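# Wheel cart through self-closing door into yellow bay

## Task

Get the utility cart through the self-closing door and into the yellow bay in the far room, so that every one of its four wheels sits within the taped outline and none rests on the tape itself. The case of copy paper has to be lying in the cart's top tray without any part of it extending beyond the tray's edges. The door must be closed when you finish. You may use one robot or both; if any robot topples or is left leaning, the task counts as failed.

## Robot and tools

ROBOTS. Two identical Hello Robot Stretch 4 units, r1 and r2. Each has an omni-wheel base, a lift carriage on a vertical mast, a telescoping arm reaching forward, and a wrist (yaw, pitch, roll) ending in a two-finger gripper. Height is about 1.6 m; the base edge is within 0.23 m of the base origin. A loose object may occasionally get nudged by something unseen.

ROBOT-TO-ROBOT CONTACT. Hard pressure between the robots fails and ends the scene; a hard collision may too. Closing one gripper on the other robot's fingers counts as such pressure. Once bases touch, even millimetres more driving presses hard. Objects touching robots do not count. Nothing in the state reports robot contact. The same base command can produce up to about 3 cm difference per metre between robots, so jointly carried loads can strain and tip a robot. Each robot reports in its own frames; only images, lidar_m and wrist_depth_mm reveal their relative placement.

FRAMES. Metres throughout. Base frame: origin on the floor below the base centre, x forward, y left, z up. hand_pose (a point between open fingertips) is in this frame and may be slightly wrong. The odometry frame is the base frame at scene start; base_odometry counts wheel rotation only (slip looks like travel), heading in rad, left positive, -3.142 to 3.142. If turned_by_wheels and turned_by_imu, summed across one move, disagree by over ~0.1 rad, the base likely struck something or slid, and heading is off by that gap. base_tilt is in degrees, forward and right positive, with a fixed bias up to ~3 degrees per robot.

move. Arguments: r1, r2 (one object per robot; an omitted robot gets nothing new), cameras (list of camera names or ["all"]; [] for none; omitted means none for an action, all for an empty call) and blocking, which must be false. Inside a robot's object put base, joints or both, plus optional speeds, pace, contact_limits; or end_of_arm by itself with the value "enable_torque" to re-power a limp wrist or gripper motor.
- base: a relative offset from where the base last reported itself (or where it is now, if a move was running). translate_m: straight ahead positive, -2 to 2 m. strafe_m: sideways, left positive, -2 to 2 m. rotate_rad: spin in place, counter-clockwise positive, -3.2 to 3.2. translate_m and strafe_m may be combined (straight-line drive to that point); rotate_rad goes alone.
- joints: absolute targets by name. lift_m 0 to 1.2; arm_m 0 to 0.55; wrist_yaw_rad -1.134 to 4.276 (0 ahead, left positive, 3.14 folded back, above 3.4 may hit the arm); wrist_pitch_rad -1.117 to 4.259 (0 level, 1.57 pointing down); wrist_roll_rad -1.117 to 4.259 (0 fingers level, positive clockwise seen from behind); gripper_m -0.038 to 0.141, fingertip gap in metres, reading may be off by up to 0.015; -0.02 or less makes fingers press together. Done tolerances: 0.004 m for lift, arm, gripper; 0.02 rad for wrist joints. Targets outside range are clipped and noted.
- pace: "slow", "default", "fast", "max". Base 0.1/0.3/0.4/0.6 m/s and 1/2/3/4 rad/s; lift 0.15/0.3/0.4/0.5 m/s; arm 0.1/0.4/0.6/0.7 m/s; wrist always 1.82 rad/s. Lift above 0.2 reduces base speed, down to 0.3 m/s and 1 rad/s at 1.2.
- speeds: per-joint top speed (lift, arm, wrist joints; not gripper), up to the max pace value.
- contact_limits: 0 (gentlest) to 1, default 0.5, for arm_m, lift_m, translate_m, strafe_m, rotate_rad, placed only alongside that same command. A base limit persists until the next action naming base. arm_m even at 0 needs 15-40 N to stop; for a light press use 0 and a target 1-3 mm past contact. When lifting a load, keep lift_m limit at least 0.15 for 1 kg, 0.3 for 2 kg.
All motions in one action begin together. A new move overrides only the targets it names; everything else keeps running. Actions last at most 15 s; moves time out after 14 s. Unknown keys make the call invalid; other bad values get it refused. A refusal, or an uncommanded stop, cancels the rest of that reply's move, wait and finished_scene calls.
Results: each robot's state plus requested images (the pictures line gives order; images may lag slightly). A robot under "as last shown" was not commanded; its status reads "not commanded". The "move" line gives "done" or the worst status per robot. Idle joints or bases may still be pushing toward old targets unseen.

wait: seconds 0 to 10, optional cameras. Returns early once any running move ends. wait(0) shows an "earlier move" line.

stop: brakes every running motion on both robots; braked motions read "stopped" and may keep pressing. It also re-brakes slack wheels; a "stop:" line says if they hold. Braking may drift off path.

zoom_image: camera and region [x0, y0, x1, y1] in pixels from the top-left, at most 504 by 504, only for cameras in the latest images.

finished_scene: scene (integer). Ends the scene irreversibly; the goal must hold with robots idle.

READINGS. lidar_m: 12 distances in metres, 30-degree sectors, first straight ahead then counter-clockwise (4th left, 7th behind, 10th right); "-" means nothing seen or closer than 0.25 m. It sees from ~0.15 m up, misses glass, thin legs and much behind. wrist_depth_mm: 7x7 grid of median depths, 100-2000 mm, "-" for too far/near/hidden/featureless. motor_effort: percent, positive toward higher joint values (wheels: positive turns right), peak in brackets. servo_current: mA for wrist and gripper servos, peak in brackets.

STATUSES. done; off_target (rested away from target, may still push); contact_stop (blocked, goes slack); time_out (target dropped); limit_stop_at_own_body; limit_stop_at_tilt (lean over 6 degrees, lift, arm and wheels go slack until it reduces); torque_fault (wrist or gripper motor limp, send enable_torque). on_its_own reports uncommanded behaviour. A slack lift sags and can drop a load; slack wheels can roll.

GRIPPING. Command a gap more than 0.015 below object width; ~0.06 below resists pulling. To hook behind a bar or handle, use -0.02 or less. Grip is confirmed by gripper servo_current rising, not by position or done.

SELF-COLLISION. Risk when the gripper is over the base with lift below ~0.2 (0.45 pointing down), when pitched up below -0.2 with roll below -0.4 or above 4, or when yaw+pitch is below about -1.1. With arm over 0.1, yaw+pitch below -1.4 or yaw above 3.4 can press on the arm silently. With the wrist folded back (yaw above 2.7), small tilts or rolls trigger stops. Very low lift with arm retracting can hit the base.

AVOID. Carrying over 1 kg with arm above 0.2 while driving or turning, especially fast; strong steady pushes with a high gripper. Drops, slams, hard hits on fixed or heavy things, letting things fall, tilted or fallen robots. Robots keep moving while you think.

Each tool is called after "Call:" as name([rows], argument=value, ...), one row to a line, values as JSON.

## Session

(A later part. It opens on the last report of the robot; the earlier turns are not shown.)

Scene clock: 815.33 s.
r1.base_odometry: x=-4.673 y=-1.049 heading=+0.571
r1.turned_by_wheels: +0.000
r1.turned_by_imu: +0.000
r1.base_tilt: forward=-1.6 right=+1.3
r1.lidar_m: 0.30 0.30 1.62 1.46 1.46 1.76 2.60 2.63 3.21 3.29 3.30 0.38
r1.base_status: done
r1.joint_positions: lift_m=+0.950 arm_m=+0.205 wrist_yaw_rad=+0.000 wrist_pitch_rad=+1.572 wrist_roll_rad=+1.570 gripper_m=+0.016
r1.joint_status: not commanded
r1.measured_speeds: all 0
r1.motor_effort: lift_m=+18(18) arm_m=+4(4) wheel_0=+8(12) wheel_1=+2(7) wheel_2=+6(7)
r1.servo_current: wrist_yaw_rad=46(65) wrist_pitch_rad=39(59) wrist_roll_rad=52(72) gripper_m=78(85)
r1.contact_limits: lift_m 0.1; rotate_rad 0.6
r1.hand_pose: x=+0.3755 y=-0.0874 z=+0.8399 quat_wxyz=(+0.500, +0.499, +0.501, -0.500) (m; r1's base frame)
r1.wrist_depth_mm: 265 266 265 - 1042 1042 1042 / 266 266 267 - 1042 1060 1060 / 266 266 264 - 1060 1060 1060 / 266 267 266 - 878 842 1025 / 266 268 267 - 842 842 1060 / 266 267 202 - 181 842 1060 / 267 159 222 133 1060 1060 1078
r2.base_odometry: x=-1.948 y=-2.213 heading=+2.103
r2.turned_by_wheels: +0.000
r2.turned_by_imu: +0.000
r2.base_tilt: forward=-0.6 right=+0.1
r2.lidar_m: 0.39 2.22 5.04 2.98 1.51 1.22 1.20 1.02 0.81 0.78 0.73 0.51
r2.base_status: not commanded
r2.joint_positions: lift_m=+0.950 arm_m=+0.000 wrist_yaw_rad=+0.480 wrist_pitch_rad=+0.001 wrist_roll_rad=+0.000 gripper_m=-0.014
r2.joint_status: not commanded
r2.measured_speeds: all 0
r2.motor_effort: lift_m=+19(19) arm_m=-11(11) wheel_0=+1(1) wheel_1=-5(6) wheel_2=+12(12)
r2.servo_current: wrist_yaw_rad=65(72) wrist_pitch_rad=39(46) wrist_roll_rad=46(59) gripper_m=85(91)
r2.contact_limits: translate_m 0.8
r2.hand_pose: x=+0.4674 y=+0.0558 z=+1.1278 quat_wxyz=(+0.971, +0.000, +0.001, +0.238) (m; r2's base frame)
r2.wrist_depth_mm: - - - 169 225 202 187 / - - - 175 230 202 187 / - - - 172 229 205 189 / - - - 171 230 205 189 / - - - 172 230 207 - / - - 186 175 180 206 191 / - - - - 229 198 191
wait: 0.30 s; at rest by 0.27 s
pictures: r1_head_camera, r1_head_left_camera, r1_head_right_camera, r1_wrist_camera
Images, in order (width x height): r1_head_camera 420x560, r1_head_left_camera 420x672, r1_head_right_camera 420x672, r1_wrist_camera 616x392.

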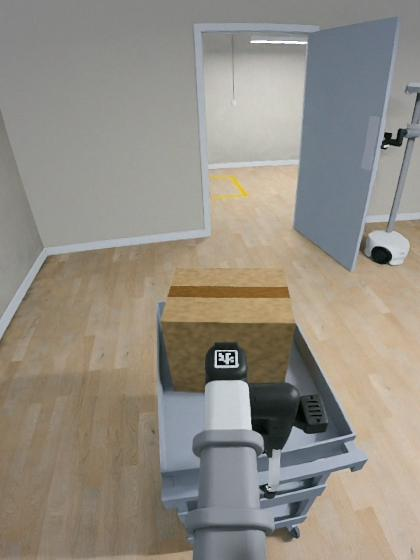

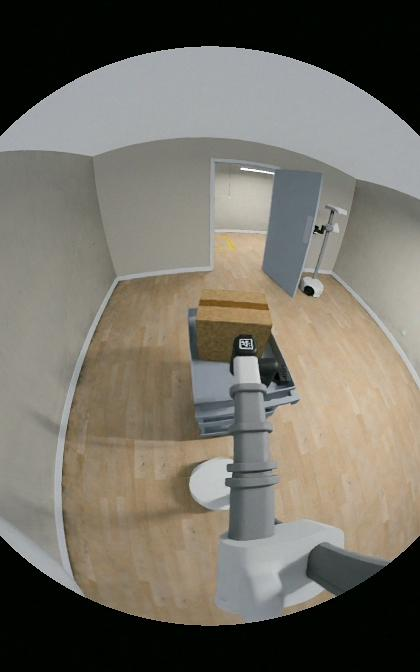

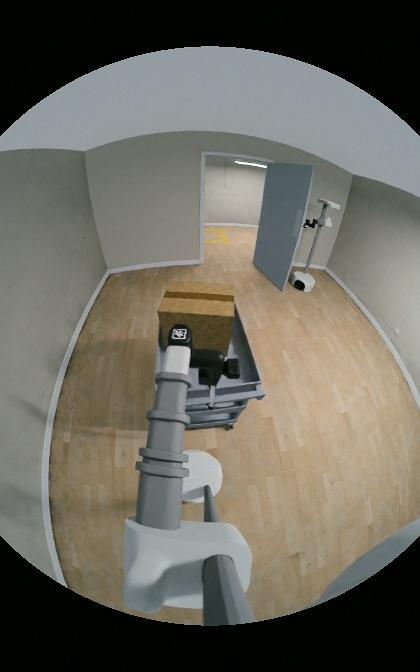

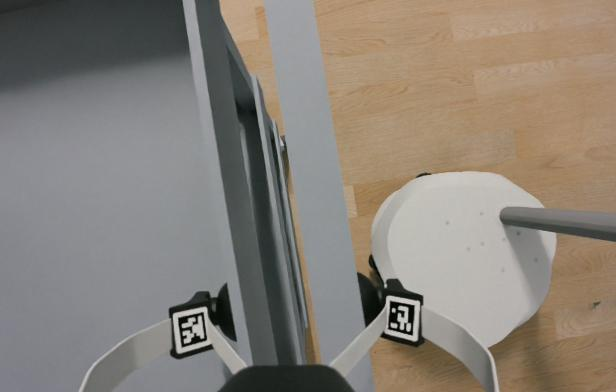

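Call:
move(blocking=false, r1={"base":{"strafe_m":0.24,"translate_m":0.02},"pace":"slow","contact_limits":{"translate_m":0.6}})

Call:
wait(seconds=5)

Call:
move(blocking=false, r1={"base":{"rotate_rad":-0.14},"pace":"slow","contact_limits":{"rotate_rad":0.6}})

Call:
wait(seconds=3)

Call:
move(blocking=false, r1={"base":{"strafe_m":0.22,"translate_m":0.06},"pace":"slow","contact_limits":{"translate_m":0.6}})

Call:
wait(seconds=5)

Call:
move(blocking=false, r1={"base":{"rotate_rad":-0.14},"pace":"slow","contact_limits":{"rotate_rad":0.6}})

Call:
wait(seconds=3)

Call:
wait(seconds=0.3, cameras=["r1_wrist_camera","r1_head_camera","r1_head_right_camera"])

Scene clock: 836.57 s.
move: r1 moving
r1.base_odometry: x=-4.680 y=-1.037 heading=+0.570
r1.turned_by_wheels: +0.000
r1.turned_by_imu: -0.001
r1.base_tilt: forward=-1.6 right=+1.3
r1.lidar_m: 0.29 0.30 1.58 1.44 1.43 1.75 2.60 2.64 3.24 3.30 3.33 0.35
r1.base_status: translate_m moving; strafe_m moving
r1.joint_positions: lift_m=+0.950 arm_m=+0.205 wrist_yaw_rad=+0.000 wrist_pitch_rad=+1.572 wrist_roll_rad=+1.570 gripper_m=+0.016
r1.joint_status: not commanded
r1.measured_speeds: translate_m=+0.005 strafe_m=+0.052 rotate_rad=-0.006 lift_m=+0.000 arm_m=+0.000 wrist_yaw_rad=+0.000 wrist_pitch_rad=+0.000 wrist_roll_rad=+0.000
r1.motor_effort: lift_m=+18(18) arm_m=+4(4) wheel_0=-7(7) wheel_1=+8(8) wheel_2=-1(6)
r1.servo_current: wrist_yaw_rad=52(72) wrist_pitch_rad=39(46) wrist_roll_rad=65(65) gripper_m=72(85)
r1.contact_limits: lift_m 0.1; translate_m 0.6
r1.hand_pose: x=+0.3755 y=-0.0874 z=+0.8399 quat_wxyz=(+0.500, +0.499, +0.501, -0.500) (m; r1's base frame)
r1.wrist_depth_mm: 265 266 267 - 1078 1060 1060 / 265 266 267 - 1078 1078 1060 / 266 266 267 - 1060 1042 1078 / 266 266 266 - 866 842 1078 / 265 266 267 - 854 842 878 / 265 266 198 - 181 842 1060 / 266 152 267 134 1042 1078 1060
r2: as last shown
r2.lidar_m: 0.43 2.20 5.07 2.94 1.48 1.22 1.20 0.99 0.80 0.79 0.73 0.49
r2.motor_effort: lift_m=+18(19) arm_m=-10(11) wheel_0=+1(1) wheel_1=-6(6) wheel_2=+11(12)
r2.servo_current: wrist_yaw_rad=65(72) wrist_pitch_rad=39(46) wrist_roll_rad=46(52) gripper_m=85(91)
r2.contact_limits: translate_m 0.8
r2.wrist_depth_mm: - - - 169 226 201 187 / - - - 175 230 204 187 / - - - 172 229 204 189 / - - - 170 230 204 190 / - - - 171 230 207 - / - - 185 176 180 206 191 / - - - - 229 198 191
pictures: none

Scene clock: 839.67 s.
earlier move: r1 done
r1.base_odometry: x=-4.786 y=-0.836 heading=+0.570
r1.turned_by_wheels: +0.000
r1.turned_by_imu: +0.000
r1.base_tilt: forward=-1.6 right=+1.3
r1.lidar_m: 0.31 0.33 1.35 1.20 1.23 1.48 2.67 2.67 3.28 3.51 3.55 0.38
r1.base_status: done
r1.joint_positions: lift_m=+0.950 arm_m=+0.205 wrist_yaw_rad=+0.000 wrist_pitch_rad=+1.572 wrist_roll_rad=+1.570 gripper_m=+0.016
r1.joint_status: not commanded
r1.measured_speeds: all 0
r1.motor_effort: lift_m=+18(18) arm_m=+4(4) wheel_0=-6(12) wheel_1=+3(9) wheel_2=-3(8)
r1.servo_current: wrist_yaw_rad=33(72) wrist_pitch_rad=39(52) wrist_roll_rad=59(65) gripper_m=85(85)
r1.contact_limits: lift_m 0.1; translate_m 0.6
r1.hand_pose: x=+0.3755 y=-0.0874 z=+0.8399 quat_wxyz=(+0.500, +0.499, +0.501, -0.500) (m; r1's base frame)
r1.wrist_depth_mm: 265 266 266 1060 1060 1078 1060 / 266 266 267 1042 1060 1060 1042 / 266 266 266 - 1042 1060 1060 / 265 267 267 1060 854 854 1060 / 265 267 266 1060 842 854 1042 / 266 267 198 1060 182 842 1078 / 265 156 265 134 1042 1042 1078
r2.base_odometry: x=-1.948 y=-2.213 heading=+2.103
r2.turned_by_wheels: +0.000
r2.turned_by_imu: +0.000
r2.base_tilt: forward=-0.6 right=+0.1
r2.lidar_m: 0.41 2.30 5.06 2.97 1.51 1.23 1.22 0.98 0.79 0.79 0.72 0.50
r2.base_status: not commanded
r2.joint_positions: lift_m=+0.950 arm_m=+0.000 wrist_yaw_rad=+0.480 wrist_pitch_rad=+0.001 wrist_roll_rad=+0.000 gripper_m=-0.014
r2.joint_status: not commanded
r2.measured_speeds: all 0
r2.motor_effort: lift_m=+18(19) arm_m=-10(11) wheel_0=+0(1) wheel_1=-6(6) wheel_2=+12(12)
r2.servo_current: wrist_yaw_rad=59(78) wrist_pitch_rad=39(46) wrist_roll_rad=46(59) gripper_m=85(98)
r2.contact_limits: translate_m 0.8
r2.hand_pose: x=+0.4674 y=+0.0558 z=+1.1278 quat_wxyz=(+0.971, +0.000, +0.001, +0.238) (m; r2's base frame)
r2.wrist_depth_mm: - - - 169 225 202 187 / - - - 175 229 202 187 / - - - 172 229 204 189 / - - - 170 230 205 189 / - - - 171 231 206 - / - - 186 176 180 208 191 / - - - - 229 198 191
wait: 3.10 of 5 s (r1 has come to rest)
pictures: none

Scene clock: 840.17 s.
move: r1 moving
r1.base_odometry: x=-4.786 y=-0.836 heading=+0.462
r1.turned_by_wheels: -0.108
r1.turned_by_imu: -0.108
r1.base_tilt: forward=-1.6 right=+1.3
r1.lidar_m: 0.31 0.31 1.44 1.19 1.22 1.39 2.46 2.67 3.06 3.53 3.53 0.39
r1.base_status: rotate_rad moving
r1.joint_positions: lift_m=+0.950 arm_m=+0.205 wrist_yaw_rad=+0.001 wrist_pitch_rad=+1.569 wrist_roll_rad=+1.570 gripper_m=+0.016
r1.joint_status: not commanded
r1.measured_speeds: translate_m=+0.001 strafe_m=+0.000 rotate_rad=-0.262 lift_m=+0.000 arm_m=+0.000 wrist_yaw_rad=+0.011 wrist_pitch_rad=-0.018 wrist_roll_rad=+0.000
r1.motor_effort: lift_m=+18(18) arm_m=+3(4) wheel_0=+11(12) wheel_1=+4(7) wheel_2=+8(9)
r1.servo_current: wrist_yaw_rad=65(65) wrist_pitch_rad=39(52) wrist_roll_rad=52(65) gripper_m=78(85)
r1.contact_limits: lift_m 0.1; rotate_rad 0.6
r1.hand_pose: x=+0.3765 y=-0.0874 z=+0.8399 quat_wxyz=(+0.501, +0.500, +0.500, -0.499) (m; r1's base frame)
r1.wrist_depth_mm: 267 267 244 - 1060 1042 1042 / 267 267 267 - 1042 1025 1042 / 270 268 267 - 1042 1042 1042 / 267 268 267 - 904 842 1060 / 270 268 267 - 854 842 842 / 267 268 200 - 182 842 1042 / 270 160 236 281 1042 1060 1060
r2: as last shown
r2.base_tilt: forward=-0.6 right=+0.0
r2.lidar_m: 0.39 2.27 5.05 2.97 1.52 1.23 1.19 1.00 0.79 0.79 0.74 0.51
r2.motor_effort: lift_m=+18(19) arm_m=-11(11) wheel_0=+1(1) wheel_1=-5(6) wheel_2=+12(12)
r2.servo_current: wrist_yaw_rad=72(78) wrist_pitch_rad=46(46) wrist_roll_rad=46(46) gripper_m=91(91)
r2.contact_limits: translate_m 0.8
r2.wrist_depth_mm: - - - 169 225 201 187 / - - - 175 230 203 188 / - - - 171 228 204 188 / - - - 171 230 204 190 / - - - 171 230 206 - / - - 186 176 180 207 190 / - - - - 229 197 192
pictures: none

Scene clock: 840.70 s.
earlier move: r1 done
r1.base_odometry: x=-4.786 y=-0.836 heading=+0.431
r1.turned_by_wheels: -0.031
r1.turned_by_imu: -0.031
r1.base_tilt: forward=-1.6 right=+1.3
r1.lidar_m: 0.31 0.30 1.43 1.23 1.22 1.31 2.37 2.66 3.01 3.53 3.48 0.39
r1.base_status: done
r1.joint_positions: lift_m=+0.950 arm_m=+0.205 wrist_yaw_rad=+0.002 wrist_pitch_rad=+1.568 wrist_roll_rad=+1.569 gripper_m=+0.016
r1.joint_status: not commanded
r1.measured_speeds: all 0
r1.motor_effort: lift_m=+18(18) arm_m=+2(4) wheel_0=+5(12) wheel_1=+5(7) wheel_2=+4(9)
r1.servo_current: wrist_yaw_rad=65(65) wrist_pitch_rad=46(52) wrist_roll_rad=33(65) gripper_m=85(85)
r1.contact_limits: lift_m 0.1; rotate_rad 0.6
r1.hand_pose: x=+0.3768 y=-0.0874 z=+0.8399 quat_wxyz=(+0.501, +0.500, +0.500, -0.499) (m; r1's base frame)
r1.wrist_depth_mm: 267 267 266 - 1060 1060 1060 / 268 267 267 - 1042 1042 1060 / 268 267 268 - 1042 1078 1042 / 270 270 268 - 991 842 1060 / 268 268 268 - 831 842 831 / 268 268 200 - 183 854 1042 / 267 160 267 128 1060 1060 1042
r2.base_odometry: x=-1.948 y=-2.213 heading=+2.103
r2.turned_by_wheels: +0.000
r2.turned_by_imu: +0.000
r2.base_tilt: forward=-0.6 right=+0.1
r2.lidar_m: 0.40 2.29 5.06 2.97 1.51 1.24 1.21 1.02 0.80 0.79 0.73 0.51
r2.base_status: not commanded
r2.joint_positions: lift_m=+0.950 arm_m=+0.000 wrist_yaw_rad=+0.480 wrist_pitch_rad=+0.001 wrist_roll_rad=+0.000 gripper_m=-0.014
r2.joint_status: not commanded
r2.measured_speeds: all 0
r2.motor_effort: lift_m=+18(19) arm_m=-10(11) wheel_0=+0(1) wheel_1=-6(6) wheel_2=+12(12)
r2.servo_current: wrist_yaw_rad=72(78) wrist_pitch_rad=39(46) wrist_roll_rad=59(59) gripper_m=91(91)
r2.contact_limits: translate_m 0.8
r2.hand_pose: x=+0.4674 y=+0.0558 z=+1.1278 quat_wxyz=(+0.971, +0.000, +0.001, +0.238) (m; r2's base frame)
r2.wrist_depth_mm: - - - 169 226 201 186 / - - - 175 229 202 187 / - - - 172 229 204 189 / - - - 170 229 205 190 / - - - 171 231 206 - / - - 186 176 181 207 191 / - - - - 229 198 191
wait: 0.53 of 3 s (r1 has come to rest)
pictures: none

Scene clock: 841.20 s.
move: r1 moving
r1.base_odometry: x=-4.788 y=-0.824 heading=+0.430
r1.turned_by_wheels: -0.001
r1.turned_by_imu: -0.001
r1.base_tilt: forward=-1.6 right=+1.3
r1.lidar_m: 0.29 0.30 1.46 1.18 1.21 1.37 2.33 2.67 3.03 3.55 3.51 0.39
r1.base_status: translate_m moving; strafe_m moving
r1.joint_positions: lift_m=+0.950 arm_m=+0.205 wrist_yaw_rad=+0.002 wrist_pitch_rad=+1.568 wrist_roll_rad=+1.569 gripper_m=+0.016
r1.joint_status: not commanded
r1.measured_speeds: translate_m=+0.013 strafe_m=+0.047 rotate_rad=+0.000 lift_m=+0.000 arm_m=+0.000 wrist_yaw_rad=+0.000 wrist_pitch_rad=+0.000 wrist_roll_rad=+0.000
r1.motor_effort: lift_m=+18(18) arm_m=+1(2) wheel_0=-10(10) wheel_1=+7(8) wheel_2=-5(6)
r1.servo_current: wrist_yaw_rad=78(78) wrist_pitch_rad=39(46) wrist_roll_rad=72(72) gripper_m=78(85)
r1.contact_limits: lift_m 0.1; translate_m 0.6
r1.hand_pose: x=+0.3768 y=-0.0874 z=+0.8399 quat_wxyz=(+0.501, +0.500, +0.500, -0.499) (m; r1's base frame)
r1.wrist_depth_mm: 268 267 268 - 1060 1078 1060 / 268 268 270 - 1042 1060 1060 / 265 267 266 - 1042 1060 1060 / 267 270 267 - 904 842 1078 / 267 267 267 - 854 854 854 / 265 267 200 - 183 842 1060 / 267 153 267 134 1060 1060 1060
r2: as last shown
r2.lidar_m: 0.41 2.28 5.05 2.93 1.52 1.23 1.21 0.98 0.80 0.79 0.71 0.51
r2.servo_current: wrist_yaw_rad=72(78) wrist_pitch_rad=33(46) wrist_roll_rad=46(52) gripper_m=91(98)
r2.contact_limits: translate_m 0.8
r2.wrist_depth_mm: - - - 169 225 201 187 / - - - 175 230 202 187 / - - - 171 229 204 189 / - - - 170 229 205 189 / - - - 171 231 206 - / - - 186 176 180 207 191 / - - - - 229 198 191
pictures: none

Scene clock: 844.23 s.
earlier move: r1 done
r1.base_odometry: x=-4.823 y=-0.612 heading=+0.431
r1.turned_by_wheels: +0.000
r1.turned_by_imu: +0.001
r1.base_tilt: forward=-1.6 right=+1.3
r1.lidar_m: 0.31 0.33 1.24 1.03 1.02 1.16 1.96 2.79 3.16 3.71 0.45 0.35
r1.base_status: done
r1.joint_positions: lift_m=+0.950 arm_m=+0.205 wrist_yaw_rad=-0.002 wrist_pitch_rad=+1.581 wrist_roll_rad=+1.570 gripper_m=+0.016
r1.joint_status: not commanded
r1.measured_speeds: all 0
r1.motor_effort: lift_m=+18(18) arm_m=+4(4) wheel_0=-3(13) wheel_1=+4(8) wheel_2=-6(10)
r1.servo_current: wrist_yaw_rad=65(78) wrist_pitch_rad=59(72) wrist_roll_rad=26(78) gripper_m=78(85)
r1.contact_limits: lift_m 0.1; translate_m 0.6
r1.hand_pose: x=+0.3728 y=-0.0874 z=+0.8399 quat_wxyz=(+0.497, +0.498, +0.502, -0.503) (m; r1's base frame)
r1.wrist_depth_mm: 257 260 263 1025 1098 1078 1078 / 259 260 262 1060 1060 1078 1078 / 259 260 263 1042 1042 1078 1098 / 258 260 262 1060 854 866 1078 / 259 259 262 1060 854 854 1078 / 258 260 193 1060 183 854 1078 / 259 159 263 1078 1078 1078 1078
r2.base_odometry: x=-1.948 y=-2.213 heading=+2.103
r2.turned_by_wheels: +0.000
r2.turned_by_imu: +0.000
r2.base_tilt: forward=-0.5 right=+0.0
r2.lidar_m: 0.44 2.32 5.04 2.99 1.52 1.23 1.23 1.02 0.80 0.78 0.73 0.52
r2.base_status: not commanded
r2.joint_positions: lift_m=+0.950 arm_m=+0.000 wrist_yaw_rad=+0.480 wrist_pitch_rad=+0.001 wrist_roll_rad=+0.000 gripper_m=-0.014
r2.joint_status: not commanded
r2.measured_speeds: all 0
r2.motor_effort: lift_m=+18(19) arm_m=-10(11) wheel_0=+1(1) wheel_1=-6(6) wheel_2=+12(12)
r2.servo_current: wrist_yaw_rad=72(78) wrist_pitch_rad=39(52) wrist_roll_rad=39(65) gripper_m=85(98)
r2.contact_limits: translate_m 0.8
r2.hand_pose: x=+0.4674 y=+0.0558 z=+1.1278 quat_wxyz=(+0.971, +0.000, +0.001, +0.238) (m; r2's base frame)
r2.wrist_depth_mm: - - - 169 225 202 186 / - - - 175 230 202 187 / - - - 172 228 204 189 / - - - 170 230 204 190 / - - - 172 230 206 - / - - 185 176 180 206 191 / - - - - 230 198 191
wait: 3.03 of 5 s (r1 has come to rest)
pictures: none

Scene clock: 844.73 s.
move: r1 moving
r1.base_odometry: x=-4.823 y=-0.612 heading=+0.322
r1.turned_by_wheels: -0.109
r1.turned_by_imu: -0.109
r1.base_tilt: forward=-1.6 right=+1.2
r1.lidar_m: 0.30 0.31 1.32 1.05 1.02 1.10 1.63 2.79 3.03 3.75 3.68 0.38
r1.base_status: rotate_rad moving
r1.joint_positions: lift_m=+0.950 arm_m=+0.205 wrist_yaw_rad=-0.002 wrist_pitch_rad=+1.580 wrist_roll_rad=+1.570 gripper_m=+0.016
r1.joint_status: not commanded
r1.measured_speeds: translate_m=-0.002 strafe_m=-0.001 rotate_rad=-0.272 lift_m=+0.000 arm_m=+0.000 wrist_yaw_rad=+0.001 wrist_pitch_rad=-0.001 wrist_roll_rad=+0.000
r1.motor_effort: lift_m=+18(18) arm_m=+4(4) wheel_0=+8(13) wheel_1=+5(7) wheel_2=+4(6)
r1.servo_current: wrist_yaw_rad=59(65) wrist_pitch_rad=59(72) wrist_roll_rad=33(52) gripper_m=78(85)
r1.contact_limits: lift_m 0.1; rotate_rad 0.6
r1.hand_pose: x=+0.3731 y=-0.0874 z=+0.8399 quat_wxyz=(+0.497, +0.498, +0.502, -0.503) (m; r1's base frame)
r1.wrist_depth_mm: 260 263 265 1042 1060 1098 1098 / 262 262 263 - 1060 1060 1078 / 262 263 265 1025 1098 1078 1078 / 260 264 264 1060 854 854 1078 / 263 262 265 1060 842 854 1078 / 262 264 196 1078 181 854 1078 / 262 172 265 286 1078 1078 1118
r2: as last shown
r2.base_tilt: forward=-0.7 right=+0.0
r2.lidar_m: 0.41 2.32 5.06 2.96 1.52 1.23 1.20 1.02 0.79 0.80 0.71 0.52
r2.motor_effort: lift_m=+19(19) arm_m=-10(11) wheel_0=+1(1) wheel_1=-6(6) wheel_2=+12(12)
r2.servo_current: wrist_yaw_rad=59(72) wrist_pitch_rad=46(46) wrist_roll_rad=52(52) gripper_m=85(91)
r2.contact_limits: translate_m 0.8
r2.wrist_depth_mm: - - - 169 226 202 187 / - - - 175 230 202 187 / - - - 172 228 204 188 / - - - 170 229 205 190 / - - - 171 231 206 - / - - 186 176 181 207 191 / - - - - 229 198 192
pictures: none

Scene clock: 845.27 s.
earlier move: r1 done
r1.base_odometry: x=-4.823 y=-0.612 heading=+0.292
r1.turned_by_wheels: -0.030
r1.turned_by_imu: -0.030
r1.base_tilt: forward=-1.6 right=+1.3
r1.lidar_m: 0.31 0.31 1.39 1.04 1.02 1.11 1.59 2.77 2.99 3.79 3.67 0.38
r1.base_status: done
r1.joint_positions: lift_m=+0.950 arm_m=+0.205 wrist_yaw_rad=-0.001 wrist_pitch_rad=+1.577 wrist_roll_rad=+1.570 gripper_m=+0.016
r1.joint_status: not commanded
r1.measured_speeds: all 0
r1.motor_effort: lift_m=+18(18) arm_m=+4(4) wheel_0=+8(13) wheel_1=+3(7) wheel_2=+3(6)
r1.servo_current: wrist_yaw_rad=59(65) wrist_pitch_rad=46(72) wrist_roll_rad=52(72) gripper_m=85(85)
r1.contact_limits: lift_m 0.1; rotate_rad 0.6
r1.hand_pose: x=+0.3741 y=-0.0874 z=+0.8399 quat_wxyz=(+0.498, +0.499, +0.501, -0.502) (m; r1's base frame)
r1.wrist_depth_mm: 263 264 265 - 1060 1042 1078 / 260 264 264 1060 1078 1042 1098 / 263 262 264 - 1078 1060 1098 / 262 265 265 1060 878 842 1042 / 263 264 265 1060 866 854 1078 / 263 264 196 1060 180 866 1060 / 263 264 266 525 1060 1060 1078
r2.base_odometry: x=-1.948 y=-2.213 heading=+2.103
r2.turned_by_wheels: +0.000
r2.turned_by_imu: +0.000
r2.base_tilt: forward=-0.6 right=+0.1
r2.lidar_m: 0.41 2.31 5.06 2.98 1.51 1.22 1.20 1.01 0.80 0.80 0.71 0.52
r2.base_status: not commanded
r2.joint_positions: lift_m=+0.950 arm_m=+0.000 wrist_yaw_rad=+0.480 wrist_pitch_rad=+0.001 wrist_roll_rad=+0.000 gripper_m=-0.014
r2.joint_status: not commanded
r2.measured_speeds: all 0
r2.motor_effort: lift_m=+19(19) arm_m=-10(11) wheel_0=+1(1) wheel_1=-6(6) wheel_2=+12(12)
r2.servo_current: wrist_yaw_rad=65(78) wrist_pitch_rad=39(46) wrist_roll_rad=46(59) gripper_m=85(91)
r2.contact_limits: translate_m 0.8
r2.hand_pose: x=+0.4674 y=+0.0558 z=+1.1278 quat_wxyz=(+0.971, +0.000, +0.001, +0.238) (m; r2's base frame)
r2.wrist_depth_mm: - - - 169 225 202 187 / - - - 175 229 202 187 / - - - 172 229 204 189 / - - - 171 229 206 190 / - - - 171 230 206 - / - - 186 176 181 208 190 / - - - - 229 198 191
wait: 0.53 of 3 s (r1 has come to rest)
pictures: none

Scene clock: 845.57 s.
r1.base_odometry: x=-4.823 y=-0.612 heading=+0.292
r1.turned_by_wheels: +0.000
r1.turned_by_imu: +0.000
r1.base_tilt: forward=-1.6 right=+1.3
r1.lidar_m: 0.29 0.31 1.38 1.03 1.02 1.10 1.61 2.78 2.99 3.78 3.68 0.39
r1.base_status: done
r1.joint_positions: lift_m=+0.950 arm_m=+0.205 wrist_yaw_rad=-0.001 wrist_pitch_rad=+1.577 wrist_roll_rad=+1.570 gripper_m=+0.016
r1.joint_status: not commanded
r1.measured_speeds: all 0
r1.motor_effort: lift_m=+18(18) arm_m=+4(4) wheel_0=+8(13) wheel_1=+4(7) wheel_2=+3(6)
r1.servo_current: wrist_yaw_rad=33(65) wrist_pitch_rad=52(72) wrist_roll_rad=65(72) gripper_m=85(85)
r1.contact_limits: lift_m 0.1; rotate_rad 0.6
r1.hand_pose: x=+0.3741 y=-0.0874 z=+0.8399 quat_wxyz=(+0.498, +0.499, +0.501, -0.502) (m; r1's base frame)
r1.wrist_depth_mm: 263 263 264 - 1042 1078 1078 / 260 263 265 1042 1042 1060 1078 / 262 264 265 - 1078 1060 1078 / 262 264 264 1060 854 866 1078 / 263 264 265 1060 854 854 1098 / 263 264 196 1060 180 854 1060 / 263 263 264 525 1078 1078 1078
r2.base_odometry: x=-1.948 y=-2.213 heading=+2.103
r2.turned_by_wheels: +0.000
r2.turned_by_imu: +0.000
r2.base_tilt: forward=-0.6 right=+0.0
r2.lidar_m: 0.41 2.35 5.04 2.96 1.53 1.22 1.21 0.98 0.78 0.79 0.70 0.52
r2.base_status: not commanded
r2.joint_positions: lift_m=+0.950 arm_m=+0.000 wrist_yaw_rad=+0.480 wrist_pitch_rad=+0.001 wrist_roll_rad=+0.000 gripper_m=-0.014
r2.joint_status: not commanded
r2.measured_speeds: all 0
r2.motor_effort: lift_m=+18(19) arm_m=-11(11) wheel_0=+0(1) wheel_1=-5(6) wheel_2=+12(12)
r2.servo_current: wrist_yaw_rad=72(78) wrist_pitch_rad=46(46) wrist_roll_rad=39(59) gripper_m=85(91)
r2.contact_limits: translate_m 0.8
r2.hand_pose: x=+0.4674 y=+0.0558 z=+1.1278 quat_wxyz=(+0.971, +0.000, +0.001, +0.238) (m; r2's base frame)
r2.wrist_depth_mm: - - - 169 225 201 186 / - - - 175 230 203 187 / - - - 172 228 204 189 / - - - 170 230 206 190 / - - - 171 230 206 - / - - 186 176 181 206 191 / - - - - 230 198 191
wait: 0.30 s; at rest by 0.27 s
pictures: r1_head_camera, r1_head_right_camera, r1_wrist_camera
Images, in order (width x height): r1_head_camera 420x560, r1_head_right_camera 420x672, r1_wrist_camera 616x392.

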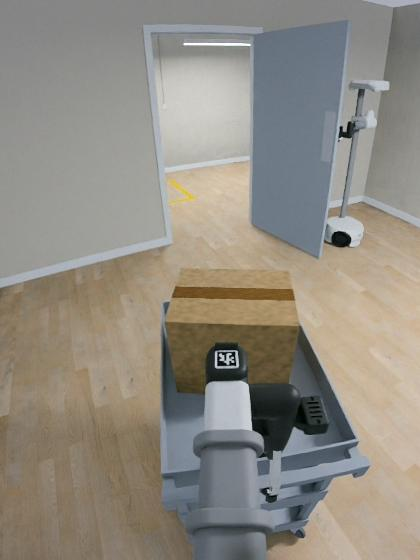

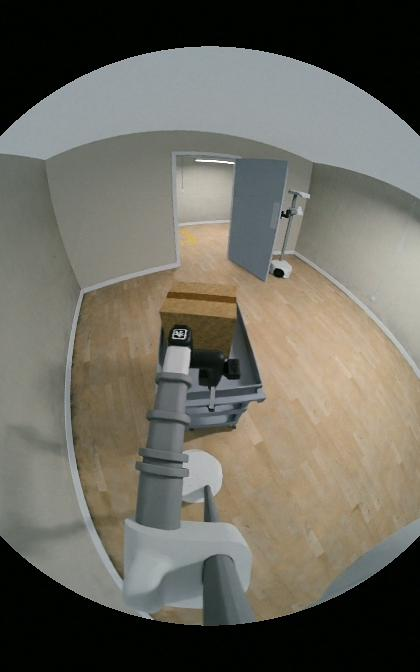

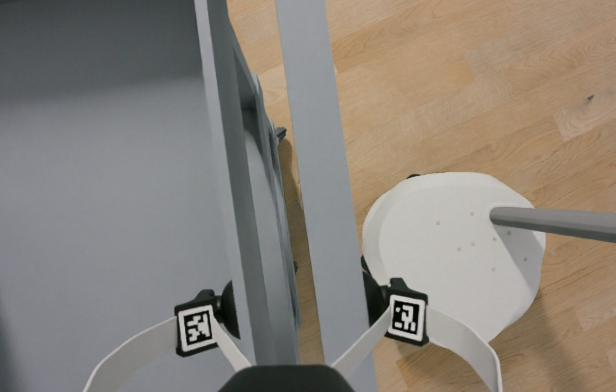

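Call:
move(blocking=false, r1={"base":{"strafe_m":0.2,"translate_m":0.05},"pace":"slow","contact_limits":{"translate_m":0.6}})

Call:
wait(seconds=5)

Call:
move(blocking=false, r1={"base":{"rotate_rad":-0.15},"pace":"slow","contact_limits":{"rotate_rad":0.6}})

Call:
wait(seconds=3)

Call:
move(blocking=false, r1={"base":{"strafe_m":0.15,"translate_m":0.06},"pace":"slow","contact_limits":{"translate_m":0.6}})

Call:
wait(seconds=5)

Call:
move(blocking=false, r1={"base":{"translate_m":0.25},"pace":"slow","contact_limits":{"translate_m":0.6}})

Call:
wait(seconds=4)

Call:
wait(seconds=0.3, cameras=["r1_wrist_camera","r1_head_camera"])

Scene clock: 863.60 s.
move: r1 moving
r1.base_odometry: x=-4.824 y=-0.599 heading=+0.291
r1.turned_by_wheels: -0.001
r1.turned_by_imu: -0.001
r1.base_tilt: forward=-1.6 right=+1.3
r1.lidar_m: 0.31 0.31 1.36 1.04 1.00 1.10 1.57 2.80 2.99 3.78 3.67 0.35
r1.base_status: translate_m moving; strafe_m moving
r1.joint_positions: lift_m=+0.950 arm_m=+0.205 wrist_yaw_rad=-0.001 wrist_pitch_rad=+1.577 wrist_roll_rad=+1.570 gripper_m=+0.016
r1.joint_status: not commanded
r1.measured_speeds: translate_m=+0.011 strafe_m=+0.049 rotate_rad=-0.002 lift_m=+0.000 arm_m=+0.000 wrist_yaw_rad=+0.000 wrist_pitch_rad=+0.000 wrist_roll_rad=+0.000
r1.motor_effort: lift_m=+18(18) arm_m=+4(4) wheel_0=-8(8) wheel_1=+7(9) wheel_2=-6(6)
r1.servo_current: wrist_yaw_rad=33(72) wrist_pitch_rad=52(59) wrist_roll_rad=46(65) gripper_m=85(85)
r1.contact_limits: lift_m 0.1; translate_m 0.6
r1.hand_pose: x=+0.3741 y=-0.0874 z=+0.8399 quat_wxyz=(+0.499, +0.499, +0.501, -0.501) (m; r1's base frame)
r1.wrist_depth_mm: 262 263 266 - 1078 1078 1078 / 262 264 264 1060 1060 1078 1098 / 263 263 266 - 1060 1078 1098 / 262 265 264 1060 854 866 1098 / 262 264 264 1042 854 842 1060 / 262 263 196 1042 180 854 1078 / 262 163 265 539 1042 1060 1060
r2: as last shown
r2.base_tilt: forward=-0.6 right=+0.1
r2.lidar_m: 0.39 2.32 5.03 3.00 1.51 1.22 1.22 0.98 0.81 0.79 0.72 0.51
r2.motor_effort: lift_m=+18(19) arm_m=-10(11) wheel_0=+1(1) wheel_1=-5(6) wheel_2=+12(12)
r2.servo_current: wrist_yaw_rad=52(85) wrist_pitch_rad=39(46) wrist_roll_rad=52(59) gripper_m=78(91)
r2.contact_limits: translate_m 0.8
r2.wrist_depth_mm: - - - 169 225 201 186 / - - - 174 229 202 187 / - - - 172 229 204 189 / - - - 170 230 205 189 / - - - 171 230 206 - / - - 186 176 181 207 191 / - - - - 229 198 191
pictures: none

Scene clock: 866.40 s.
earlier move: r1 done
r1.base_odometry: x=-4.833 y=-0.406 heading=+0.291
r1.turned_by_wheels: +0.000
r1.turned_by_imu: +0.001
r1.base_tilt: forward=-1.6 right=+1.3
r1.lidar_m: 0.32 0.34 1.12 0.90 0.86 0.91 1.32 2.91 3.10 3.94 3.84 0.38
r1.base_status: done
r1.joint_positions: lift_m=+0.950 arm_m=+0.205 wrist_yaw_rad=-0.001 wrist_pitch_rad=+1.572 wrist_roll_rad=+1.570 gripper_m=+0.016
r1.joint_status: not commanded
r1.measured_speeds: all 0
r1.motor_effort: lift_m=+18(18) arm_m=+4(4) wheel_0=-8(10) wheel_1=+2(10) wheel_2=-2(9)
r1.servo_current: wrist_yaw_rad=39(72) wrist_pitch_rad=39(65) wrist_roll_rad=65(65) gripper_m=78(85)
r1.contact_limits: lift_m 0.1; translate_m 0.6
r1.hand_pose: x=+0.3754 y=-0.0874 z=+0.8399 quat_wxyz=(+0.500, +0.500, +0.500, -0.500) (m; r1's base frame)
r1.wrist_depth_mm: 266 265 267 1060 1060 1042 1060 / 266 266 265 1042 1060 1060 1078 / 265 266 266 - 1060 1078 1078 / 266 266 268 1060 842 866 1078 / 266 265 267 1042 866 854 1060 / 265 266 198 1060 182 831 1078 / 266 157 268 521 1042 1060 1042
r2.base_odometry: x=-1.948 y=-2.213 heading=+2.103
r2.turned_by_wheels: +0.000
r2.turned_by_imu: +0.000
r2.base_tilt: forward=-0.6 right=+0.1
r2.lidar_m: 0.43 2.34 5.06 2.98 1.50 1.22 1.19 1.00 0.80 0.80 0.70 0.51
r2.base_status: not commanded
r2.joint_positions: lift_m=+0.950 arm_m=+0.000 wrist_yaw_rad=+0.480 wrist_pitch_rad=+0.001 wrist_roll_rad=+0.000 gripper_m=-0.014
r2.joint_status: not commanded
r2.measured_speeds: all 0
r2.motor_effort: lift_m=+19(19) arm_m=-10(11) wheel_0=+0(1) wheel_1=-6(6) wheel_2=+12(12)
r2.servo_current: wrist_yaw_rad=72(85) wrist_pitch_rad=33(46) wrist_roll_rad=46(59) gripper_m=85(98)
r2.contact_limits: translate_m 0.8
r2.hand_pose: x=+0.4674 y=+0.0558 z=+1.1278 quat_wxyz=(+0.971, +0.000, +0.001, +0.238) (m; r2's base frame)
r2.wrist_depth_mm: - - - 169 224 202 187 / - - - 175 229 202 187 / - - - 172 228 204 189 / - - - 171 229 204 190 / - - - 171 231 206 - / - - 186 175 181 206 191 / - - - - 229 198 191
wait: 2.80 of 5 s (r1 has come to rest)
pictures: none

Scene clock: 866.90 s.
move: r1 moving
r1.base_odometry: x=-4.833 y=-0.406 heading=+0.180
r1.turned_by_wheels: -0.111
r1.turned_by_imu: -0.112
r1.base_tilt: forward=-1.6 right=+1.2
r1.lidar_m: 0.31 0.33 1.31 0.91 0.85 0.90 1.18 2.90 3.01 4.01 3.83 0.38
r1.base_status: rotate_rad moving
r1.joint_positions: lift_m=+0.950 arm_m=+0.205 wrist_yaw_rad=+0.001 wrist_pitch_rad=+1.569 wrist_roll_rad=+1.570 gripper_m=+0.016
r1.joint_status: not commanded
r1.measured_speeds: translate_m=-0.002 strafe_m=+0.001 rotate_rad=-0.294 lift_m=+0.000 arm_m=+0.000 wrist_yaw_rad=+0.016 wrist_pitch_rad=-0.013 wrist_roll_rad=-0.003
r1.motor_effort: lift_m=+18(18) arm_m=+3(4) wheel_0=+10(14) wheel_1=+4(7) wheel_2=+8(10)
r1.servo_current: wrist_yaw_rad=52(65) wrist_pitch_rad=39(46) wrist_roll_rad=65(65) gripper_m=85(85)
r1.contact_limits: lift_m 0.1; rotate_rad 0.6
r1.hand_pose: x=+0.3765 y=-0.0874 z=+0.8399 quat_wxyz=(+0.501, +0.500, +0.500, -0.499) (m; r1's base frame)
r1.wrist_depth_mm: 266 265 267 - 1078 1060 1060 / 266 267 266 - 1060 1060 1042 / 267 267 263 - 1060 1060 1042 / 267 268 267 - 904 842 1042 / 267 267 266 - 842 842 842 / 268 268 200 - 184 842 1060 / 267 161 234 137 1060 1060 1025
r2: as last shown
r2.lidar_m: 0.40 2.34 5.05 2.99 1.50 1.21 1.22 0.97 0.80 0.79 0.72 0.48
r2.motor_effort: lift_m=+19(19) arm_m=-11(11) wheel_0=+1(1) wheel_1=-6(6) wheel_2=+12(12)
r2.servo_current: wrist_yaw_rad=65(72) wrist_pitch_rad=39(39) wrist_roll_rad=46(59) gripper_m=85(91)
r2.contact_limits: translate_m 0.8
r2.wrist_depth_mm: - - - 169 224 202 187 / - - - 175 229 203 187 / - - - 172 229 204 189 / - - - 171 230 205 189 / - - - 171 230 206 - / - - 186 176 180 207 191 / - - - - 229 198 192
pictures: none

Scene clock: 867.47 s.
earlier move: r1 done
r1.base_odometry: x=-4.833 y=-0.406 heading=+0.142
r1.turned_by_wheels: -0.038
r1.turned_by_imu: -0.038
r1.base_tilt: forward=-1.6 right=+1.3
r1.lidar_m: 0.31 0.31 1.36 0.92 0.84 0.88 1.17 2.89 2.98 3.93 3.85 0.39
r1.base_status: done
r1.joint_positions: lift_m=+0.950 arm_m=+0.205 wrist_yaw_rad=+0.001 wrist_pitch_rad=+1.569 wrist_roll_rad=+1.569 gripper_m=+0.016
r1.joint_status: not commanded
r1.measured_speeds: all 0
r1.motor_effort: lift_m=+18(18) arm_m=+3(4) wheel_0=+6(14) wheel_1=+4(7) wheel_2=+5(10)
r1.servo_current: wrist_yaw_rad=59(65) wrist_pitch_rad=33(46) wrist_roll_rad=39(65) gripper_m=78(85)
r1.contact_limits: lift_m 0.1; rotate_rad 0.6
r1.hand_pose: x=+0.3766 y=-0.0874 z=+0.8399 quat_wxyz=(+0.501, +0.500, +0.500, -0.499) (m; r1's base frame)
r1.wrist_depth_mm: 264 265 250 - 1042 1060 1078 / 266 267 266 - 1060 1042 1060 / 265 266 265 - 1078 1025 1060 / 265 264 266 - 904 854 1060 / 266 265 266 - 854 854 1060 / 265 265 199 - 183 854 1060 / 265 161 266 134 1060 1042 1060
r2.base_odometry: x=-1.948 y=-2.213 heading=+2.103
r2.turned_by_wheels: +0.000
r2.turned_by_imu: +0.000
r2.base_tilt: forward=-0.6 right=+0.0
r2.lidar_m: 0.40 2.32 5.07 2.96 1.51 1.23 1.21 0.98 0.80 0.79 0.72 0.50
r2.base_status: not commanded
r2.joint_positions: lift_m=+0.950 arm_m=+0.000 wrist_yaw_rad=+0.480 wrist_pitch_rad=+0.001 wrist_roll_rad=+0.000 gripper_m=-0.014
r2.joint_status: not commanded
r2.measured_speeds: all 0
r2.motor_effort: lift_m=+18(19) arm_m=-11(11) wheel_0=+1(1) wheel_1=-5(6) wheel_2=+12(12)
r2.servo_current: wrist_yaw_rad=72(78) wrist_pitch_rad=46(46) wrist_roll_rad=39(65) gripper_m=91(91)
r2.contact_limits: translate_m 0.8
r2.hand_pose: x=+0.4674 y=+0.0558 z=+1.1278 quat_wxyz=(+0.971, +0.000, +0.001, +0.238) (m; r2's base frame)
r2.wrist_depth_mm: - - - 168 225 201 187 / - - - 175 230 202 187 / - - - 172 229 205 189 / - - - 171 229 204 190 / - - - 171 231 206 - / - - 185 176 181 207 191 / - - - - 229 198 191
wait: 0.57 of 3 s (r1 has come to rest)
pictures: none

Scene clock: 867.97 s.
move: r1 moving
r1.base_odometry: x=-4.830 y=-0.394 heading=+0.142
r1.turned_by_wheels: -0.001
r1.turned_by_imu: -0.001
r1.base_tilt: forward=-1.6 right=+1.3
r1.lidar_m: 0.30 0.29 1.33 0.91 0.85 0.88 1.14 2.86 2.99 3.92 3.86 0.41
r1.base_status: translate_m moving; strafe_m moving
r1.joint_positions: lift_m=+0.950 arm_m=+0.205 wrist_yaw_rad=+0.001 wrist_pitch_rad=+1.571 wrist_roll_rad=+1.569 gripper_m=+0.016
r1.joint_status: not commanded
r1.measured_speeds: translate_m=+0.017 strafe_m=+0.045 rotate_rad=+0.001 lift_m=+0.000 arm_m=+0.000 wrist_yaw_rad=+0.000 wrist_pitch_rad=+0.017 wrist_roll_rad=+0.000
r1.motor_effort: lift_m=+18(18) arm_m=+4(4) wheel_0=-7(8) wheel_1=+8(10) wheel_2=-6(6)
r1.servo_current: wrist_yaw_rad=52(52) wrist_pitch_rad=39(46) wrist_roll_rad=59(59) gripper_m=78(85)
r1.contact_limits: lift_m 0.1; translate_m 0.6
r1.hand_pose: x=+0.3759 y=-0.0874 z=+0.8399 quat_wxyz=(+0.501, +0.499, +0.501, -0.499) (m; r1's base frame)
r1.wrist_depth_mm: 265 265 265 - 1078 1060 1060 / 264 266 266 - 1078 1060 1060 / 263 265 265 - 1060 1060 1078 / 265 265 267 842 866 854 1078 / 264 265 266 - 854 842 1078 / 264 264 196 1098 180 854 1078 / 263 152 266 259 1060 1060 1078
r2: as last shown
r2.lidar_m: 0.41 2.35 5.06 3.01 1.52 1.21 1.20 1.00 0.81 0.80 0.72 0.52
r2.motor_effort: lift_m=+18(19) arm_m=-10(11) wheel_0=+1(1) wheel_1=-6(6) wheel_2=+12(12)
r2.servo_current: wrist_yaw_rad=59(78) wrist_pitch_rad=33(52) wrist_roll_rad=46(52) gripper_m=85(91)
r2.contact_limits: translate_m 0.8
r2.wrist_depth_mm: - - - 169 225 201 186 / - - - 174 229 202 187 / - - - 171 229 204 189 / - - - 170 230 204 190 / - - - 172 231 206 - / - - 185 175 181 207 191 / - - - - 229 198 192
pictures: none

Scene clock: 870.37 s.
earlier move: r1 done
r1.base_odometry: x=-4.795 y=-0.249 heading=+0.142
r1.turned_by_wheels: +0.000
r1.turned_by_imu: +0.001
r1.base_tilt: forward=-1.6 right=+1.3
r1.lidar_m: 0.30 0.31 1.21 0.83 0.78 0.80 1.07 2.63 3.13 4.07 3.91 0.38
r1.base_status: done
r1.joint_positions: lift_m=+0.950 arm_m=+0.205 wrist_yaw_rad=+0.000 wrist_pitch_rad=+1.578 wrist_roll_rad=+1.569 gripper_m=+0.016
r1.joint_status: not commanded
r1.measured_speeds: all 0
r1.motor_effort: lift_m=+18(18) arm_m=+4(4) wheel_0=-1(10) wheel_1=+5(10) wheel_2=-7(9)
r1.servo_current: wrist_yaw_rad=39(72) wrist_pitch_rad=52(59) wrist_roll_rad=33(65) gripper_m=72(85)
r1.contact_limits: lift_m 0.1; translate_m 0.6
r1.hand_pose: x=+0.3739 y=-0.0874 z=+0.8399 quat_wxyz=(+0.499, +0.498, +0.502, -0.501) (m; r1's base frame)
r1.wrist_depth_mm: 259 260 263 1042 1078 1060 1078 / 258 259 263 1060 1078 1078 1078 / 258 262 263 1042 1060 1078 1078 / 258 263 262 1060 866 854 1060 / 260 260 263 1060 854 842 1078 / 259 262 195 1060 178 854 1098 / 259 162 264 268 1060 1060 1078
r2.base_odometry: x=-1.948 y=-2.213 heading=+2.103
r2.turned_by_wheels: +0.000
r2.turned_by_imu: +0.000
r2.base_tilt: forward=-0.6 right=+0.1
r2.lidar_m: 0.40 2.34 5.04 3.01 1.50 1.23 1.22 0.99 0.80 0.78 0.76 0.51
r2.base_status: not commanded
r2.joint_positions: lift_m=+0.950 arm_m=+0.000 wrist_yaw_rad=+0.480 wrist_pitch_rad=+0.001 wrist_roll_rad=+0.000 gripper_m=-0.014
r2.joint_status: not commanded
r2.measured_speeds: all 0
r2.motor_effort: lift_m=+18(19) arm_m=-11(11) wheel_0=+0(1) wheel_1=-6(6) wheel_2=+12(12)
r2.servo_current: wrist_yaw_rad=72(78) wrist_pitch_rad=46(52) wrist_roll_rad=46(59) gripper_m=85(91)
r2.contact_limits: translate_m 0.8
r2.hand_pose: x=+0.4674 y=+0.0558 z=+1.1278 quat_wxyz=(+0.971, +0.000, +0.001, +0.238) (m; r2's base frame)
r2.wrist_depth_mm: - - - 169 225 201 187 / - - - 175 229 202 187 / - - - 172 229 204 188 / - - - 170 230 204 190 / - - - 172 231 206 - / - - 185 176 181 206 191 / - - - - 229 198 191
wait: 2.40 of 5 s (r1 has come to rest)
pictures: none

Scene clock: 870.87 s.
move: r1 moving
r1.base_odometry: x=-4.783 y=-0.247 heading=+0.142
r1.turned_by_wheels: +0.000
r1.turned_by_imu: +0.000
r1.base_tilt: forward=-1.6 right=+1.3
r1.lidar_m: 0.28 0.30 1.22 0.84 0.78 0.80 1.07 2.65 3.15 4.07 3.92 0.35
r1.base_status: translate_m moving
r1.joint_positions: lift_m=+0.950 arm_m=+0.205 wrist_yaw_rad=-0.001 wrist_pitch_rad=+1.582 wrist_roll_rad=+1.569 gripper_m=+0.016
r1.joint_status: not commanded
r1.measured_speeds: translate_m=+0.048 strafe_m=+0.000 rotate_rad=-0.002 lift_m=+0.000 arm_m=+0.000 wrist_yaw_rad=-0.004 wrist_pitch_rad=+0.015 wrist_roll_rad=+0.000
r1.motor_effort: lift_m=+18(18) arm_m=+4(4) wheel_0=+5(9) wheel_1=+6(8) wheel_2=-12(12)
r1.servo_current: wrist_yaw_rad=59(59) wrist_pitch_rad=59(65) wrist_roll_rad=39(65) gripper_m=85(85)
r1.contact_limits: lift_m 0.1; translate_m 0.6
r1.hand_pose: x=+0.3725 y=-0.0874 z=+0.8399 quat_wxyz=(+0.497, +0.497, +0.503, -0.503) (m; r1's base frame)
r1.wrist_depth_mm: 257 258 262 1060 1060 1118 1098 / 256 259 262 1025 1078 1078 1098 / 256 259 262 1060 1042 1060 1078 / 256 260 262 1060 854 866 1098 / 257 259 262 1042 842 866 1078 / 256 260 194 1060 182 854 1078 / 257 158 263 242 1060 1078 1098
r2: as last shown
r2.lidar_m: 0.40 2.33 5.05 2.97 1.52 1.22 1.21 0.99 0.80 0.78 0.74 0.51
r2.motor_effort: lift_m=+19(19) arm_m=-11(11) wheel_0=+0(1) wheel_1=-5(6) wheel_2=+12(12)
r2.servo_current: wrist_yaw_rad=65(72) wrist_pitch_rad=33(46) wrist_roll_rad=46(52) gripper_m=91(91)
r2.contact_limits: translate_m 0.8
r2.wrist_depth_mm: - - - 169 225 202 187 / - - - 175 230 202 187 / - - - 172 229 204 189 / - - - 170 229 204 190 / - - - 172 230 206 - / - - 186 175 181 206 191 / - - - - 229 198 191
pictures: none

Scene clock: 874.13 s.
earlier move: r1 done
r1.base_odometry: x=-4.548 y=-0.213 heading=+0.143
r1.turned_by_wheels: +0.001
r1.turned_by_imu: +0.002
r1.base_tilt: forward=-1.6 right=+1.3
r1.lidar_m: 0.25 0.25 1.40 0.99 0.91 0.93 1.26 3.04 3.36 4.06 3.80 0.40
r1.base_status: done
r1.joint_positions: lift_m=+0.950 arm_m=+0.205 wrist_yaw_rad=+0.001 wrist_pitch_rad=+1.582 wrist_roll_rad=+1.566 gripper_m=+0.016
r1.joint_status: not commanded
r1.measured_speeds: all 0
r1.motor_effort: lift_m=+18(18) arm_m=+3(4) wheel_0=+7(12) wheel_1=+4(9) wheel_2=-2(15)
r1.servo_current: wrist_yaw_rad=46(65) wrist_pitch_rad=65(85) wrist_roll_rad=65(65) gripper_m=78(85)
r1.contact_limits: lift_m 0.1; translate_m 0.6
r1.hand_pose: x=+0.3728 y=-0.0874 z=+0.8399 quat_wxyz=(+0.499, +0.496, +0.504, -0.501) (m; r1's base frame)
r1.wrist_depth_mm: - 225 - 1060 1078 1078 1078 / 260 260 - 1060 1060 1060 1078 / 260 260 455 1042 1060 1078 1098 / 259 263 243 - 904 854 1078 / 262 263 240 - 842 866 1098 / 260 262 204 283 180 854 1098 / 260 169 195 219 - 1060 -
r2.base_odometry: x=-1.948 y=-2.213 heading=+2.103
r2.turned_by_wheels: +0.000
r2.turned_by_imu: +0.000
r2.base_tilt: forward=-0.6 right=+0.1
r2.lidar_m: 0.40 2.26 5.06 2.94 1.55 1.21 1.21 0.95 0.79 0.79 0.72 0.50
r2.base_status: not commanded
r2.joint_positions: lift_m=+0.950 arm_m=+0.000 wrist_yaw_rad=+0.480 wrist_pitch_rad=+0.001 wrist_roll_rad=+0.000 gripper_m=-0.014
r2.joint_status: not commanded
r2.measured_speeds: all 0
r2.motor_effort: lift_m=+19(19) arm_m=-10(11) wheel_0=+1(1) wheel_1=-6(6) wheel_2=+12(12)
r2.servo_current: wrist_yaw_rad=78(78) wrist_pitch_rad=39(46) wrist_roll_rad=59(59) gripper_m=85(91)
r2.contact_limits: translate_m 0.8
r2.hand_pose: x=+0.4674 y=+0.0558 z=+1.1278 quat_wxyz=(+0.971, +0.000, +0.001, +0.238) (m; r2's base frame)
r2.wrist_depth_mm: - - - 169 225 202 186 / - - - 175 229 202 187 / - - - 172 229 204 189 / - - - 171 230 204 190 / - - - 171 231 206 - / - - 186 176 181 207 191 / - - - - 230 198 192
wait: 3.27 of 4 s (r1 has come to rest)
pictures: none

Scene clock: 874.43 s.
r1.base_odometry: x=-4.548 y=-0.213 heading=+0.143
r1.turned_by_wheels: +0.000
r1.turned_by_imu: +0.000
r1.base_tilt: forward=-1.6 right=+1.3
r1.lidar_m: 0.25 0.25 1.42 0.99 0.90 0.93 1.22 3.05 3.34 4.02 3.81 0.39
r1.base_status: done
r1.joint_positions: lift_m=+0.950 arm_m=+0.205 wrist_yaw_rad=+0.001 wrist_pitch_rad=+1.582 wrist_roll_rad=+1.566 gripper_m=+0.016
r1.joint_status: not commanded
r1.measured_speeds: all 0
r1.motor_effort: lift_m=+18(18) arm_m=+4(4) wheel_0=+7(12) wheel_1=+4(9) wheel_2=-2(15)
r1.servo_current: wrist_yaw_rad=52(65) wrist_pitch_rad=59(85) wrist_roll_rad=59(65) gripper_m=78(85)
r1.contact_limits: lift_m 0.1; translate_m 0.6
r1.hand_pose: x=+0.3728 y=-0.0874 z=+0.8399 quat_wxyz=(+0.499, +0.496, +0.504, -0.501) (m; r1's base frame)
r1.wrist_depth_mm: - 224 - 1060 1042 1060 1078 / 259 260 - 1060 1078 1060 1078 / 260 260 459 1060 1060 1060 1078 / 260 262 243 - 891 866 1078 / 259 262 238 - 854 854 1060 / 260 262 204 283 180 866 1078 / 259 170 196 219 - 1060 -
r2.base_odometry: x=-1.948 y=-2.213 heading=+2.103
r2.turned_by_wheels: +0.000
r2.turned_by_imu: +0.000
r2.base_tilt: forward=-0.6 right=+0.1
r2.lidar_m: 0.41 2.28 5.06 2.98 1.51 1.23 1.19 1.01 0.80 0.78 0.73 0.52
r2.base_status: not commanded
r2.joint_positions: lift_m=+0.950 arm_m=+0.000 wrist_yaw_rad=+0.480 wrist_pitch_rad=+0.001 wrist_roll_rad=+0.000 gripper_m=-0.014
r2.joint_status: not commanded
r2.measured_speeds: all 0
r2.motor_effort: lift_m=+18(19) arm_m=-10(11) wheel_0=+1(1) wheel_1=-6(6) wheel_2=+12(12)
r2.servo_current: wrist_yaw_rad=72(78) wrist_pitch_rad=39(46) wrist_roll_rad=46(59) gripper_m=85(91)
r2.contact_limits: translate_m 0.8
r2.hand_pose: x=+0.4674 y=+0.0558 z=+1.1278 quat_wxyz=(+0.971, +0.000, +0.001, +0.238) (m; r2's base frame)
r2.wrist_depth_mm: - - - 169 224 201 186 / - - - 175 231 203 188 / - - - 173 228 204 189 / - - - 171 229 204 189 / - - - 172 231 206 - / - - 186 176 181 207 191 / - - - - 229 198 191
wait: 0.30 s; at rest by 0.27 s
pictures: r1_head_camera, r1_wrist_camera
Images, in order (width x height): r1_head_camera 420x560, r1_wrist_camera 616x392.

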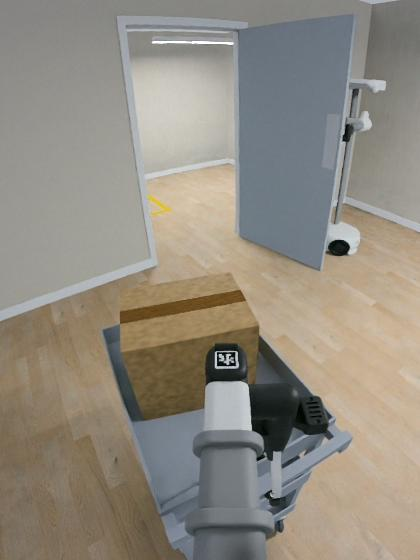

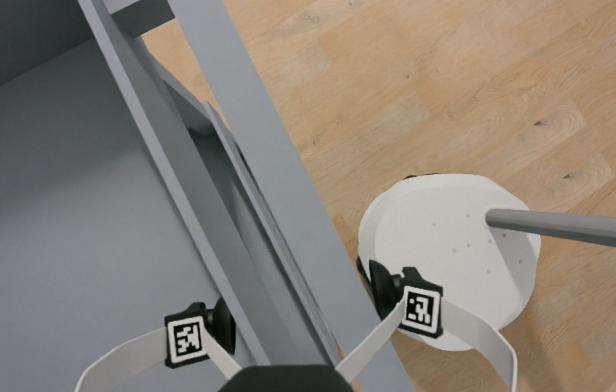

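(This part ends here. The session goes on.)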